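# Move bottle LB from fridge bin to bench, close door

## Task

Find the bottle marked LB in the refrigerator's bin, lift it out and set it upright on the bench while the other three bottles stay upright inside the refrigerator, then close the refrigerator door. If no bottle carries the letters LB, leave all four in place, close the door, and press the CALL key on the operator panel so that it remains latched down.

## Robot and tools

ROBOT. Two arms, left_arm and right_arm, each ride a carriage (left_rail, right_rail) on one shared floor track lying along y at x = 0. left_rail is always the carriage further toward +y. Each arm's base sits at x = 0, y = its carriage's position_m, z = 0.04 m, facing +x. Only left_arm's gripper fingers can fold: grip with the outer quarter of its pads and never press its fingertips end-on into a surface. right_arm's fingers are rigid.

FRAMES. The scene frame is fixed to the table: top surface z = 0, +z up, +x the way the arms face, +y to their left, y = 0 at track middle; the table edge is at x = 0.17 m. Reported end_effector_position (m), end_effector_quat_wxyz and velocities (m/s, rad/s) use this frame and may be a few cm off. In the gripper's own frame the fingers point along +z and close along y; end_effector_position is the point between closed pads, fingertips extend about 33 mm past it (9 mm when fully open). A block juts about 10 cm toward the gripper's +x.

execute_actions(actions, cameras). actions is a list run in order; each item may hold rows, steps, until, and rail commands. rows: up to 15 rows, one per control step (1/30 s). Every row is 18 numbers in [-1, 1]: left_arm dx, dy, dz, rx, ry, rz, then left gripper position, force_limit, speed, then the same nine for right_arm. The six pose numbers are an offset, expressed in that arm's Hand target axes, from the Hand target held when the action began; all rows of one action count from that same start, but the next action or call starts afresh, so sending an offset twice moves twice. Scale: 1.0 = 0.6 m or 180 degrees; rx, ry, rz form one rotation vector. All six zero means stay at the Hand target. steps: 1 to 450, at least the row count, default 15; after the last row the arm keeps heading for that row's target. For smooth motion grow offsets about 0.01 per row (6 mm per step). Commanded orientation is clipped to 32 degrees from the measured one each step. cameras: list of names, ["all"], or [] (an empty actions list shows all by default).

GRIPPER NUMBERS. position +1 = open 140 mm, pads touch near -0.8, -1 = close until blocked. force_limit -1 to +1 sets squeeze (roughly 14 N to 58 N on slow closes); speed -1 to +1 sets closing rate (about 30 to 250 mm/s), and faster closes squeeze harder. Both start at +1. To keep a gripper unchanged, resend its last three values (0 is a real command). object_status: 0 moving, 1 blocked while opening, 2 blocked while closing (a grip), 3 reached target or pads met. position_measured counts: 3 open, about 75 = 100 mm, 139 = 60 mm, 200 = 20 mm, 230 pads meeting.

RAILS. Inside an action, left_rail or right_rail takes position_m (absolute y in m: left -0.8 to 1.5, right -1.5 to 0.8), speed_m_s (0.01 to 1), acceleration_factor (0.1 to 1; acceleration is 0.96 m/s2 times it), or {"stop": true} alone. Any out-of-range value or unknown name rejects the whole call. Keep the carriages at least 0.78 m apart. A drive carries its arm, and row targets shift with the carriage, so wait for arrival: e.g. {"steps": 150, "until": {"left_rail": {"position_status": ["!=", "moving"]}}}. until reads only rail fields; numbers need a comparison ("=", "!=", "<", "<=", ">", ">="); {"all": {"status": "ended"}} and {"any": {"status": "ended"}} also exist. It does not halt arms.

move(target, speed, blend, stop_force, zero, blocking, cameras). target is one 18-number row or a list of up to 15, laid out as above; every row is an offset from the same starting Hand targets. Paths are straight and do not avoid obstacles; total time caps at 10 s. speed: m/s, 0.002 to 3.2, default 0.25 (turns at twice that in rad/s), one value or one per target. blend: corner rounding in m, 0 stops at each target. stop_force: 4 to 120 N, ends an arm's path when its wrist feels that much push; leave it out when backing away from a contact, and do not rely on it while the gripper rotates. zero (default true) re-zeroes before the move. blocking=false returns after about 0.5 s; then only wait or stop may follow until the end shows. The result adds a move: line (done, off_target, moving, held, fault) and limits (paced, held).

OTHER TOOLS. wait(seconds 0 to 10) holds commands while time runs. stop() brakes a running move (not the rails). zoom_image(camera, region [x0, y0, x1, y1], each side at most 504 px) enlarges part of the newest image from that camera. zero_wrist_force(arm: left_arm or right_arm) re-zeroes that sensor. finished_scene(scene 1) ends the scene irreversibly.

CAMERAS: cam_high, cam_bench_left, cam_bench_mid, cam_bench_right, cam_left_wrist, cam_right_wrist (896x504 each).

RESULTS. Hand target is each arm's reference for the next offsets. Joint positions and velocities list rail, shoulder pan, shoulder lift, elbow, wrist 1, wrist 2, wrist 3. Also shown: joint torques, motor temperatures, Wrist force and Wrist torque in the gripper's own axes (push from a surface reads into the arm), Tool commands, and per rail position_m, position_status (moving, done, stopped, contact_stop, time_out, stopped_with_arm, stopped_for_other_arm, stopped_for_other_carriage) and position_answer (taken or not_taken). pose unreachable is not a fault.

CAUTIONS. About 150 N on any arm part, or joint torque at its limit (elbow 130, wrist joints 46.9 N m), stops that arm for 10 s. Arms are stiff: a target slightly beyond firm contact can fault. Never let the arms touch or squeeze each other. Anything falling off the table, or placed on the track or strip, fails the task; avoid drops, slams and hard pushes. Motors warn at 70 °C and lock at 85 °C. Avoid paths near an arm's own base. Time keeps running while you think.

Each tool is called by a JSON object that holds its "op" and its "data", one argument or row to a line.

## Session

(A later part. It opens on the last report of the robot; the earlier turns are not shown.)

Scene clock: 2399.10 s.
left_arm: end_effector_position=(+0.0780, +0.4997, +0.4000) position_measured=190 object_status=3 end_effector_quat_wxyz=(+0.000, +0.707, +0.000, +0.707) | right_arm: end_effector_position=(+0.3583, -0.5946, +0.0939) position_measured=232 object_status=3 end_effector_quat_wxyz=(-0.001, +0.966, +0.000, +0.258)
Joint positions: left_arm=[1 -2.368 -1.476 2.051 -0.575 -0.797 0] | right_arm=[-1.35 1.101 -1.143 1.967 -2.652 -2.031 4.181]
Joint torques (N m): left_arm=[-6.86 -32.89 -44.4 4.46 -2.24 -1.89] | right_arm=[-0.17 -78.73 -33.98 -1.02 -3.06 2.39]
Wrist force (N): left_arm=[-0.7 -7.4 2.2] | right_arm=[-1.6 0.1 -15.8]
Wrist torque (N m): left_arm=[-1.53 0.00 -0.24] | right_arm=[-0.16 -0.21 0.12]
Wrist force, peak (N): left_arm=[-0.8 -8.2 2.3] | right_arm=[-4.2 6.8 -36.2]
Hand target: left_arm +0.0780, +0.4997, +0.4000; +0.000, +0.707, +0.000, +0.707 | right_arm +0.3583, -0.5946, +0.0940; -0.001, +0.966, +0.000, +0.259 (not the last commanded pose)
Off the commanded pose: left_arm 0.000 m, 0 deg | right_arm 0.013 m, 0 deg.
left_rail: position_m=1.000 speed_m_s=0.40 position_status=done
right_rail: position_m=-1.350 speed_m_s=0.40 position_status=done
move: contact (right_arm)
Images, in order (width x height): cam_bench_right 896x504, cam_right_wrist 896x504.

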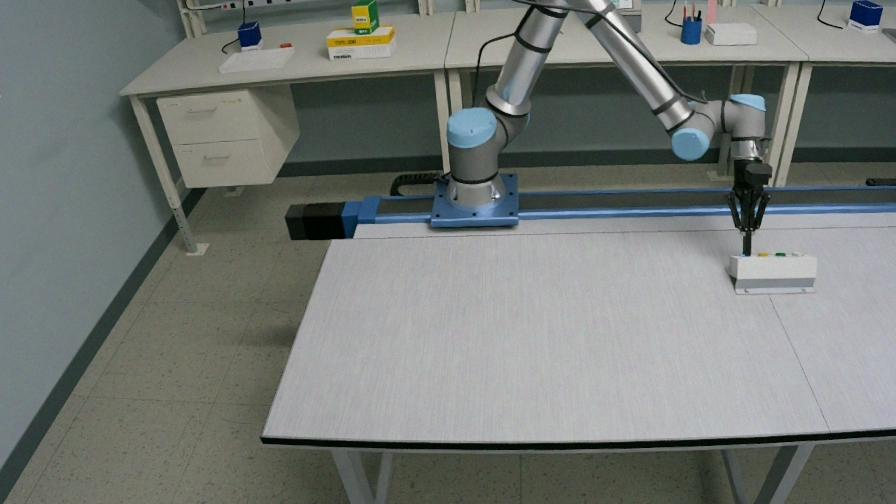

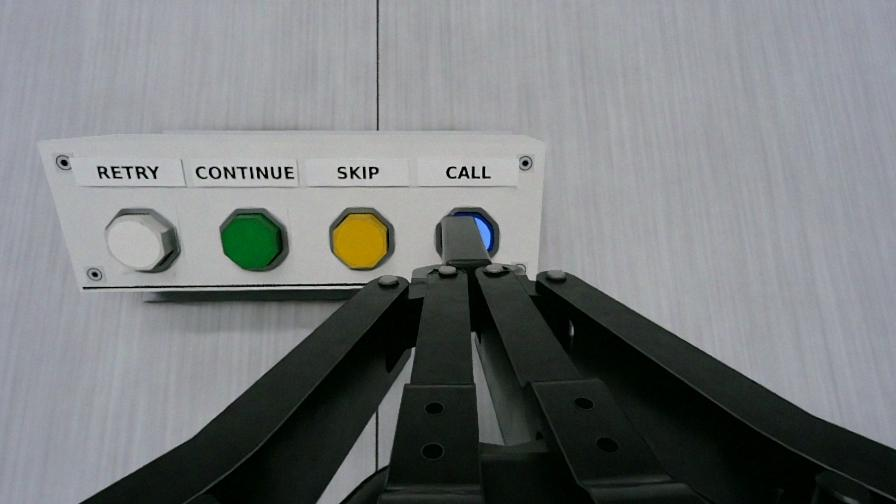

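{"op": "move", "data": {
  "target": [0, 0, 0, 0, 0, 0, -0.48, 1.0, -1.0, 0, 0, -0.08, 0, 0, 0, -1.0, 0.0, -1.0],
  "speed": 0.04,
  "cameras": ["cam_right_wrist", "cam_bench_right"]
}}

{"op": "zoom_image", "data": {
  "camera": "cam_right_wrist",
  "region": [300, 80, 560, 280]
}}

{"op": "zoom_image", "data": {
  "camera": "cam_bench_right",
  "region": [700, 220, 840, 310]
}}

Scene clock: 2404.27 s.
left_arm: end_effector_position=(+0.0780, +0.4997, +0.4000) position_measured=190 object_status=3 end_effector_quat_wxyz=(+0.000, +0.707, +0.000, +0.707) | right_arm: end_effector_position=(+0.3344, -0.5946, +0.1354) position_measured=232 object_status=3 end_effector_quat_wxyz=(-0.001, +0.966, +0.000, +0.259)
Joint positions: left_arm=[1 -2.368 -1.476 2.051 -0.575 -0.797 0] | right_arm=[-1.35 1.129 -1.204 1.958 -2.568 -2.039 4.212]
Joint torques (N m): left_arm=[-7.28 -33.2 -42.66 4.61 -2.18 -2] | right_arm=[8.98 -90.26 -44.8 -2.99 -3.29 2.98]
Wrist force (N): left_arm=[-0.7 -7.6 1.8] | right_arm=[1.0 -0.4 1.1]
Wrist torque (N m): left_arm=[-1.59 0.00 -0.23] | right_arm=[-0.11 -0.25 -0.06]
Wrist force, peak (N): left_arm=[-0.6 -8.2 2.0] | right_arm=[-1.3 0.2 -15.8]
Hand target: left_arm +0.0780, +0.4997, +0.4000; +0.000, +0.707, +0.000, +0.707 | right_arm +0.3344, -0.5946, +0.1355; -0.001, +0.966, +0.000, +0.259
Off the commanded pose: left_arm 0.000 m, 0 deg | right_arm 0.000 m, 0 deg.
left_rail: position_m=1.000 speed_m_s=0.40 position_status=done
right_rail: position_m=-1.350 speed_m_s=0.40 position_status=done
move: done
Images, in order (width x height): cam_bench_right 896x504, cam_right_wrist 896x504.

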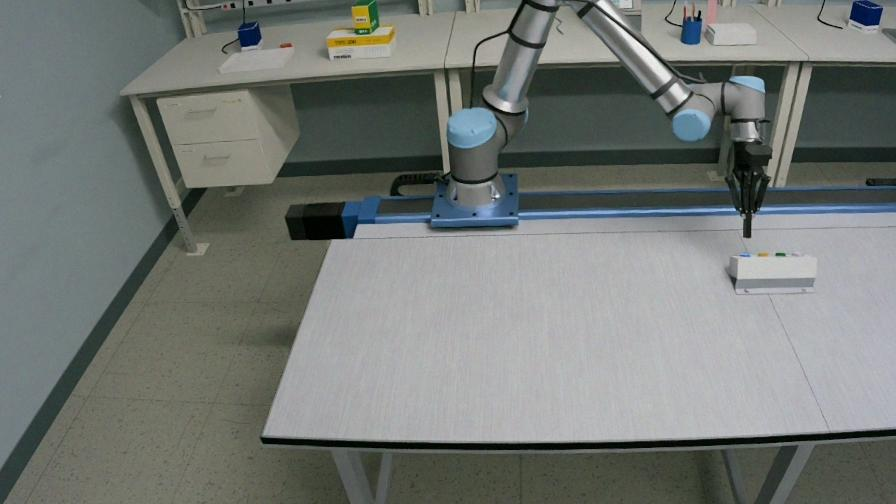

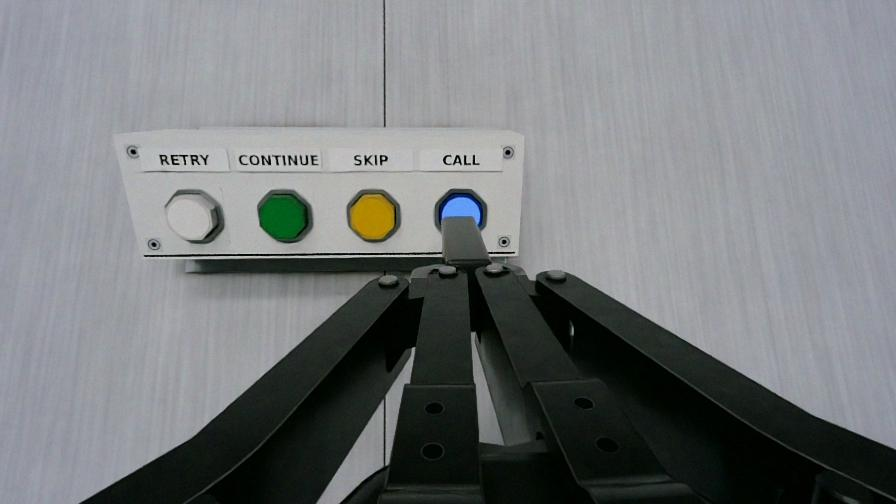

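Scaled by 1.938 from the camera's 896x504 image, which has a finer 1280x720 frame.

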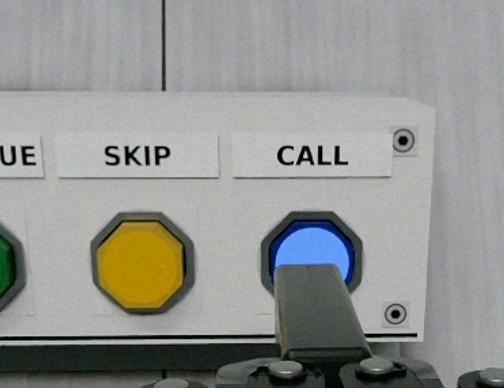

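Scaled by 3.600 from the camera's 896x504 image, which has a finer 1280x720 frame.

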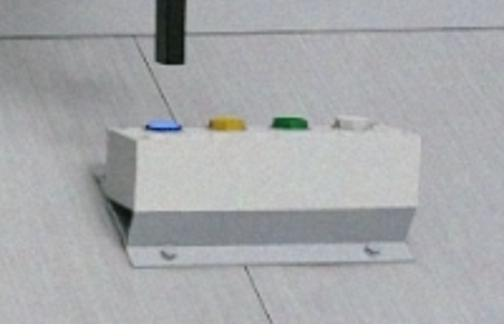

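{"op": "execute_actions", "data": {
  "actions": []
}}

{"op": "zoom_image", "data": {
  "camera": "cam_bench_left",
  "region": [140, 120, 380, 360]
}}

{"op": "zoom_image", "data": {
  "camera": "cam_left_wrist",
  "region": [420, 0, 896, 420]
}}

Scene clock: 2408.73 s.
left_arm: end_effector_position=(+0.0780, +0.4997, +0.4000) position_measured=190 object_status=3 end_effector_quat_wxyz=(+0.000, +0.707, +0.000, +0.707) | right_arm: end_effector_position=(+0.3344, -0.5946, +0.1355) position_measured=232 object_status=3 end_effector_quat_wxyz=(-0.001, +0.966, +0.000, +0.259)
Joint positions: left_arm=[1 -2.368 -1.476 2.051 -0.575 -0.797 0] | right_arm=[-1.35 1.129 -1.205 1.958 -2.567 -2.039 4.212]
Joint velocities: within noise
Joint torques (N m): left_arm=[-9.97 -29.14 -43.83 5 -2.22 -2.4] | right_arm=[11.13 -85.1 -44.94 -2.16 -3.95 2.14]
Motor temperatures (°C): left_arm=[28 31 39 36 28 29] | right_arm=[28 29 31 31 35 31]
Wrist force (N): left_arm=[-0.7 -7.9 1.9] | right_arm=[1.0 -0.5 0.9]
Wrist torque (N m): left_arm=[-1.63 0.01 -0.23] | right_arm=[-0.13 -0.26 -0.06]
Wrist force, peak (N): left_arm=[-0.8 -8.2 2.2] | right_arm=[1.3 -0.1 1.3]
Hand target: left_arm +0.0780, +0.4997, +0.4000; +0.000, +0.707, +0.000, +0.707 | right_arm +0.3344, -0.5946, +0.1355; -0.001, +0.966, +0.000, +0.259
Tool commands: left_gripper/position=-0.48 left_gripper/force_limit=+1.0 left_gripper/speed=-1.0 right_gripper/position=-1.0 right_gripper/force_limit=+0.0 right_gripper/speed=-1.0
Off the commanded pose: left_arm 0.000 m, 0 deg | right_arm 0.000 m, 0 deg.
left_rail: position_m=1.000 speed_m_s=0.40 position_status=done
right_rail: position_m=-1.350 speed_m_s=0.40 position_status=done

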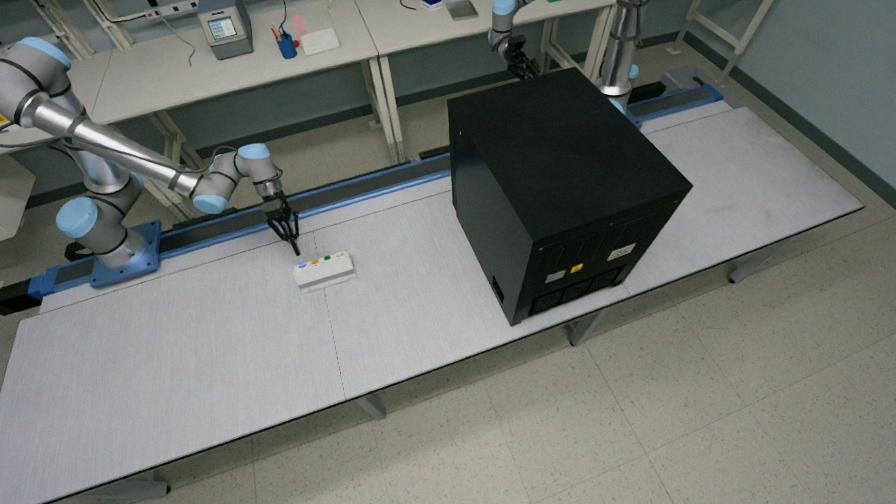

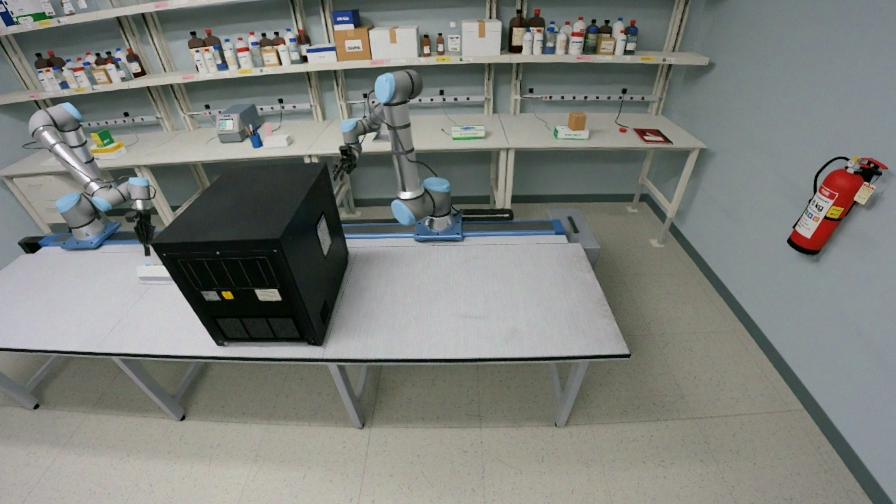

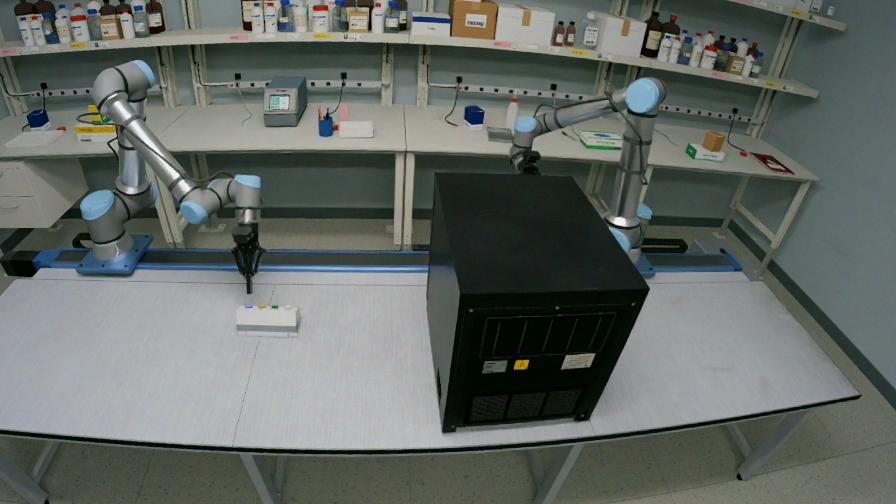

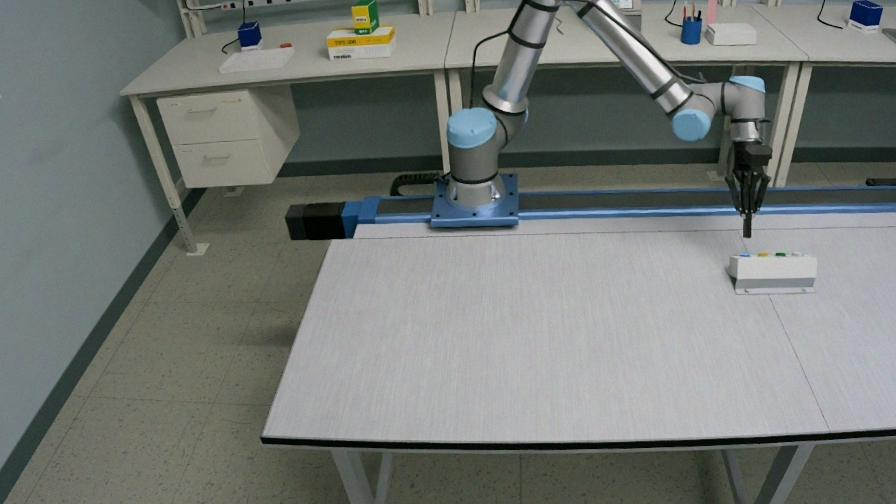

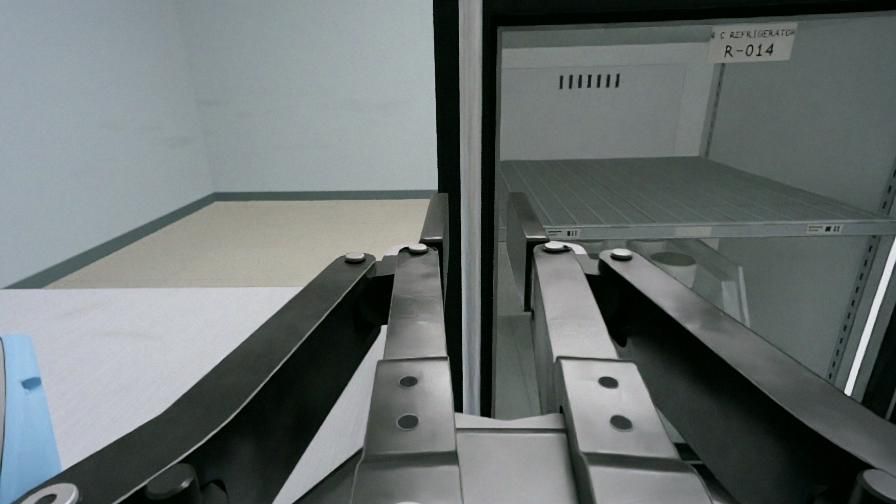

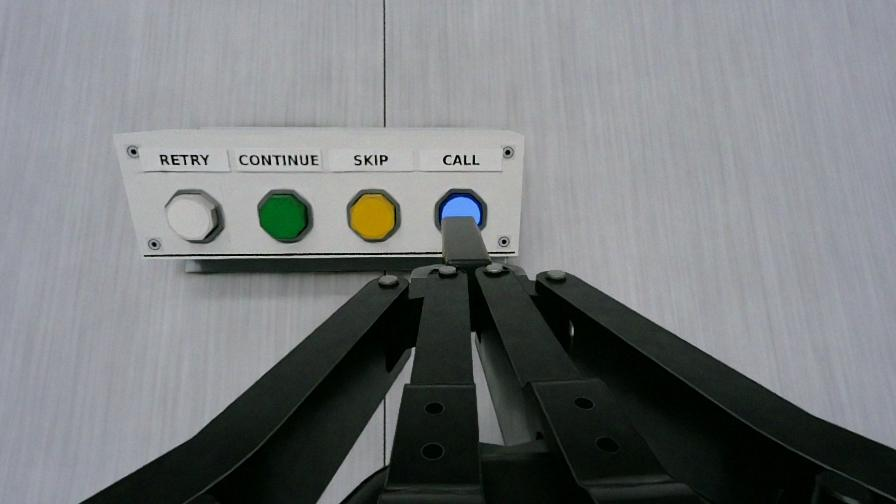

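Scaled by 2.100 from the camera's 896x504 image, which has a finer 1280x720 frame.

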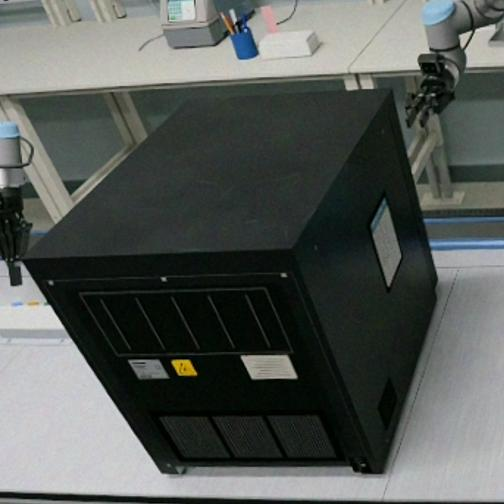

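Scaled by 1.059 from the camera's 896x504 image, which has a finer 1280x720 frame.

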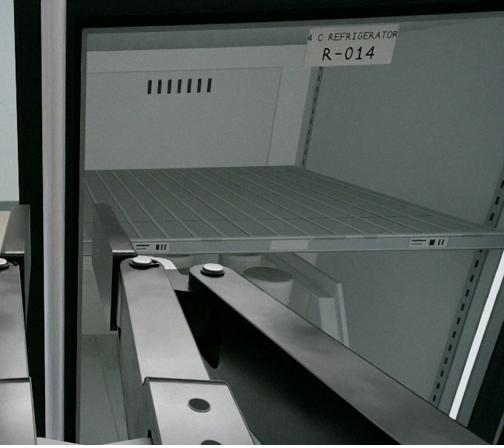

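{"op": "execute_actions", "data": {
  "actions": [
    {"left_rail": {"position_m": 1.2}, "steps": 90, "until": {"left_rail": {"position_status": ["!=", "moving"]}}}
  ],
  "cameras": ["cam_left_wrist"]
}}

{"op": "zoom_image", "data": {
  "camera": "cam_left_wrist",
  "region": [560, 0, 896, 400]
}}

Scene clock: 2418.47 s.
left_arm: end_effector_position=(+0.0780, +0.6997, +0.4000) position_measured=190 object_status=3 end_effector_quat_wxyz=(+0.000, +0.707, +0.000, +0.707) | right_arm: end_effector_position=(+0.3344, -0.5946, +0.1355) position_measured=232 object_status=3 end_effector_quat_wxyz=(-0.001, +0.966, +0.000, +0.259)
Joint positions: left_arm=[1.2 -2.368 -1.476 2.051 -0.575 -0.797 0] | right_arm=[-1.35 1.129 -1.205 1.958 -2.567 -2.039 4.212]
Joint torques (N m): left_arm=[-4.39 -46.52 -42.35 4.45 -1.96 -2.06] | right_arm=[8.53 -86.73 -45.67 -2.66 -3.97 2.46]
Wrist force (N): left_arm=[-0.3 -7.2 1.7] | right_arm=[1.2 -0.5 1.4]
Wrist torque (N m): left_arm=[-1.50 -0.08 -0.23] | right_arm=[-0.13 -0.30 -0.06]
Wrist force, peak (N): left_arm=[-0.5 -9.1 2.1] | right_arm=[1.2 -0.5 1.4]
Hand target: left_arm +0.0780, +0.6997, +0.4000; +0.000, +0.707, +0.000, +0.707 | right_arm +0.3344, -0.5946, +0.1355; -0.001, +0.966, +0.000, +0.259
Tool commands: left_gripper/position=-0.48 left_gripper/force_limit=+1.0 left_gripper/speed=-1.0 right_gripper/position=-1.0 right_gripper/force_limit=+0.0 right_gripper/speed=-1.0
Off the commanded pose: left_arm 0.000 m, 0 deg | right_arm 0.000 m, 0 deg.
left_rail: position_m=1.200 speed_m_s=0.40 position_status=done
right_rail: position_m=-1.350 speed_m_s=0.40 position_status=done
Images, in order (width x height): cam_left_wrist 896x504.

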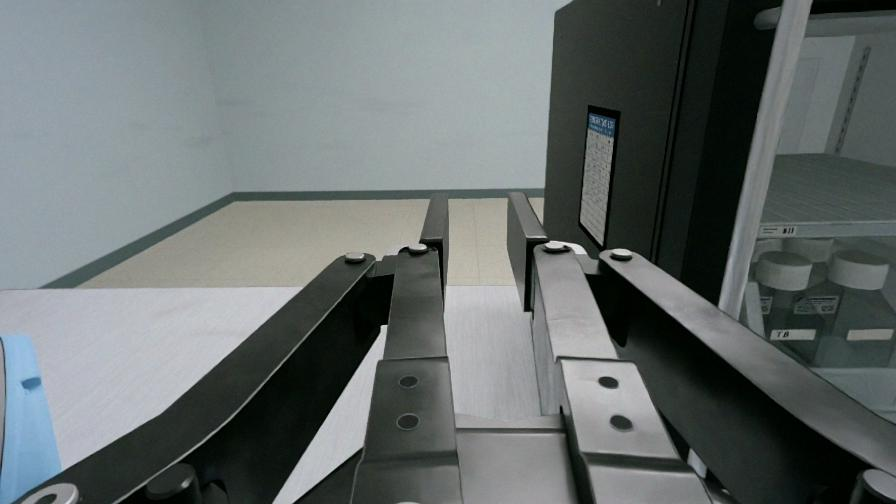

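Scaled by 1.260 from the camera's 896x504 image, which has a finer 1280x720 frame.

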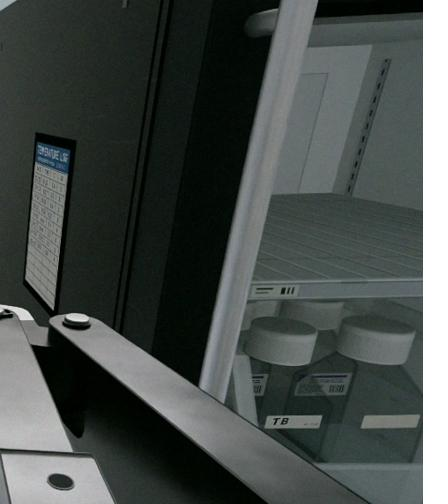

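{"op": "finished_scene", "data": {

}}

The scene is finished: the task was done.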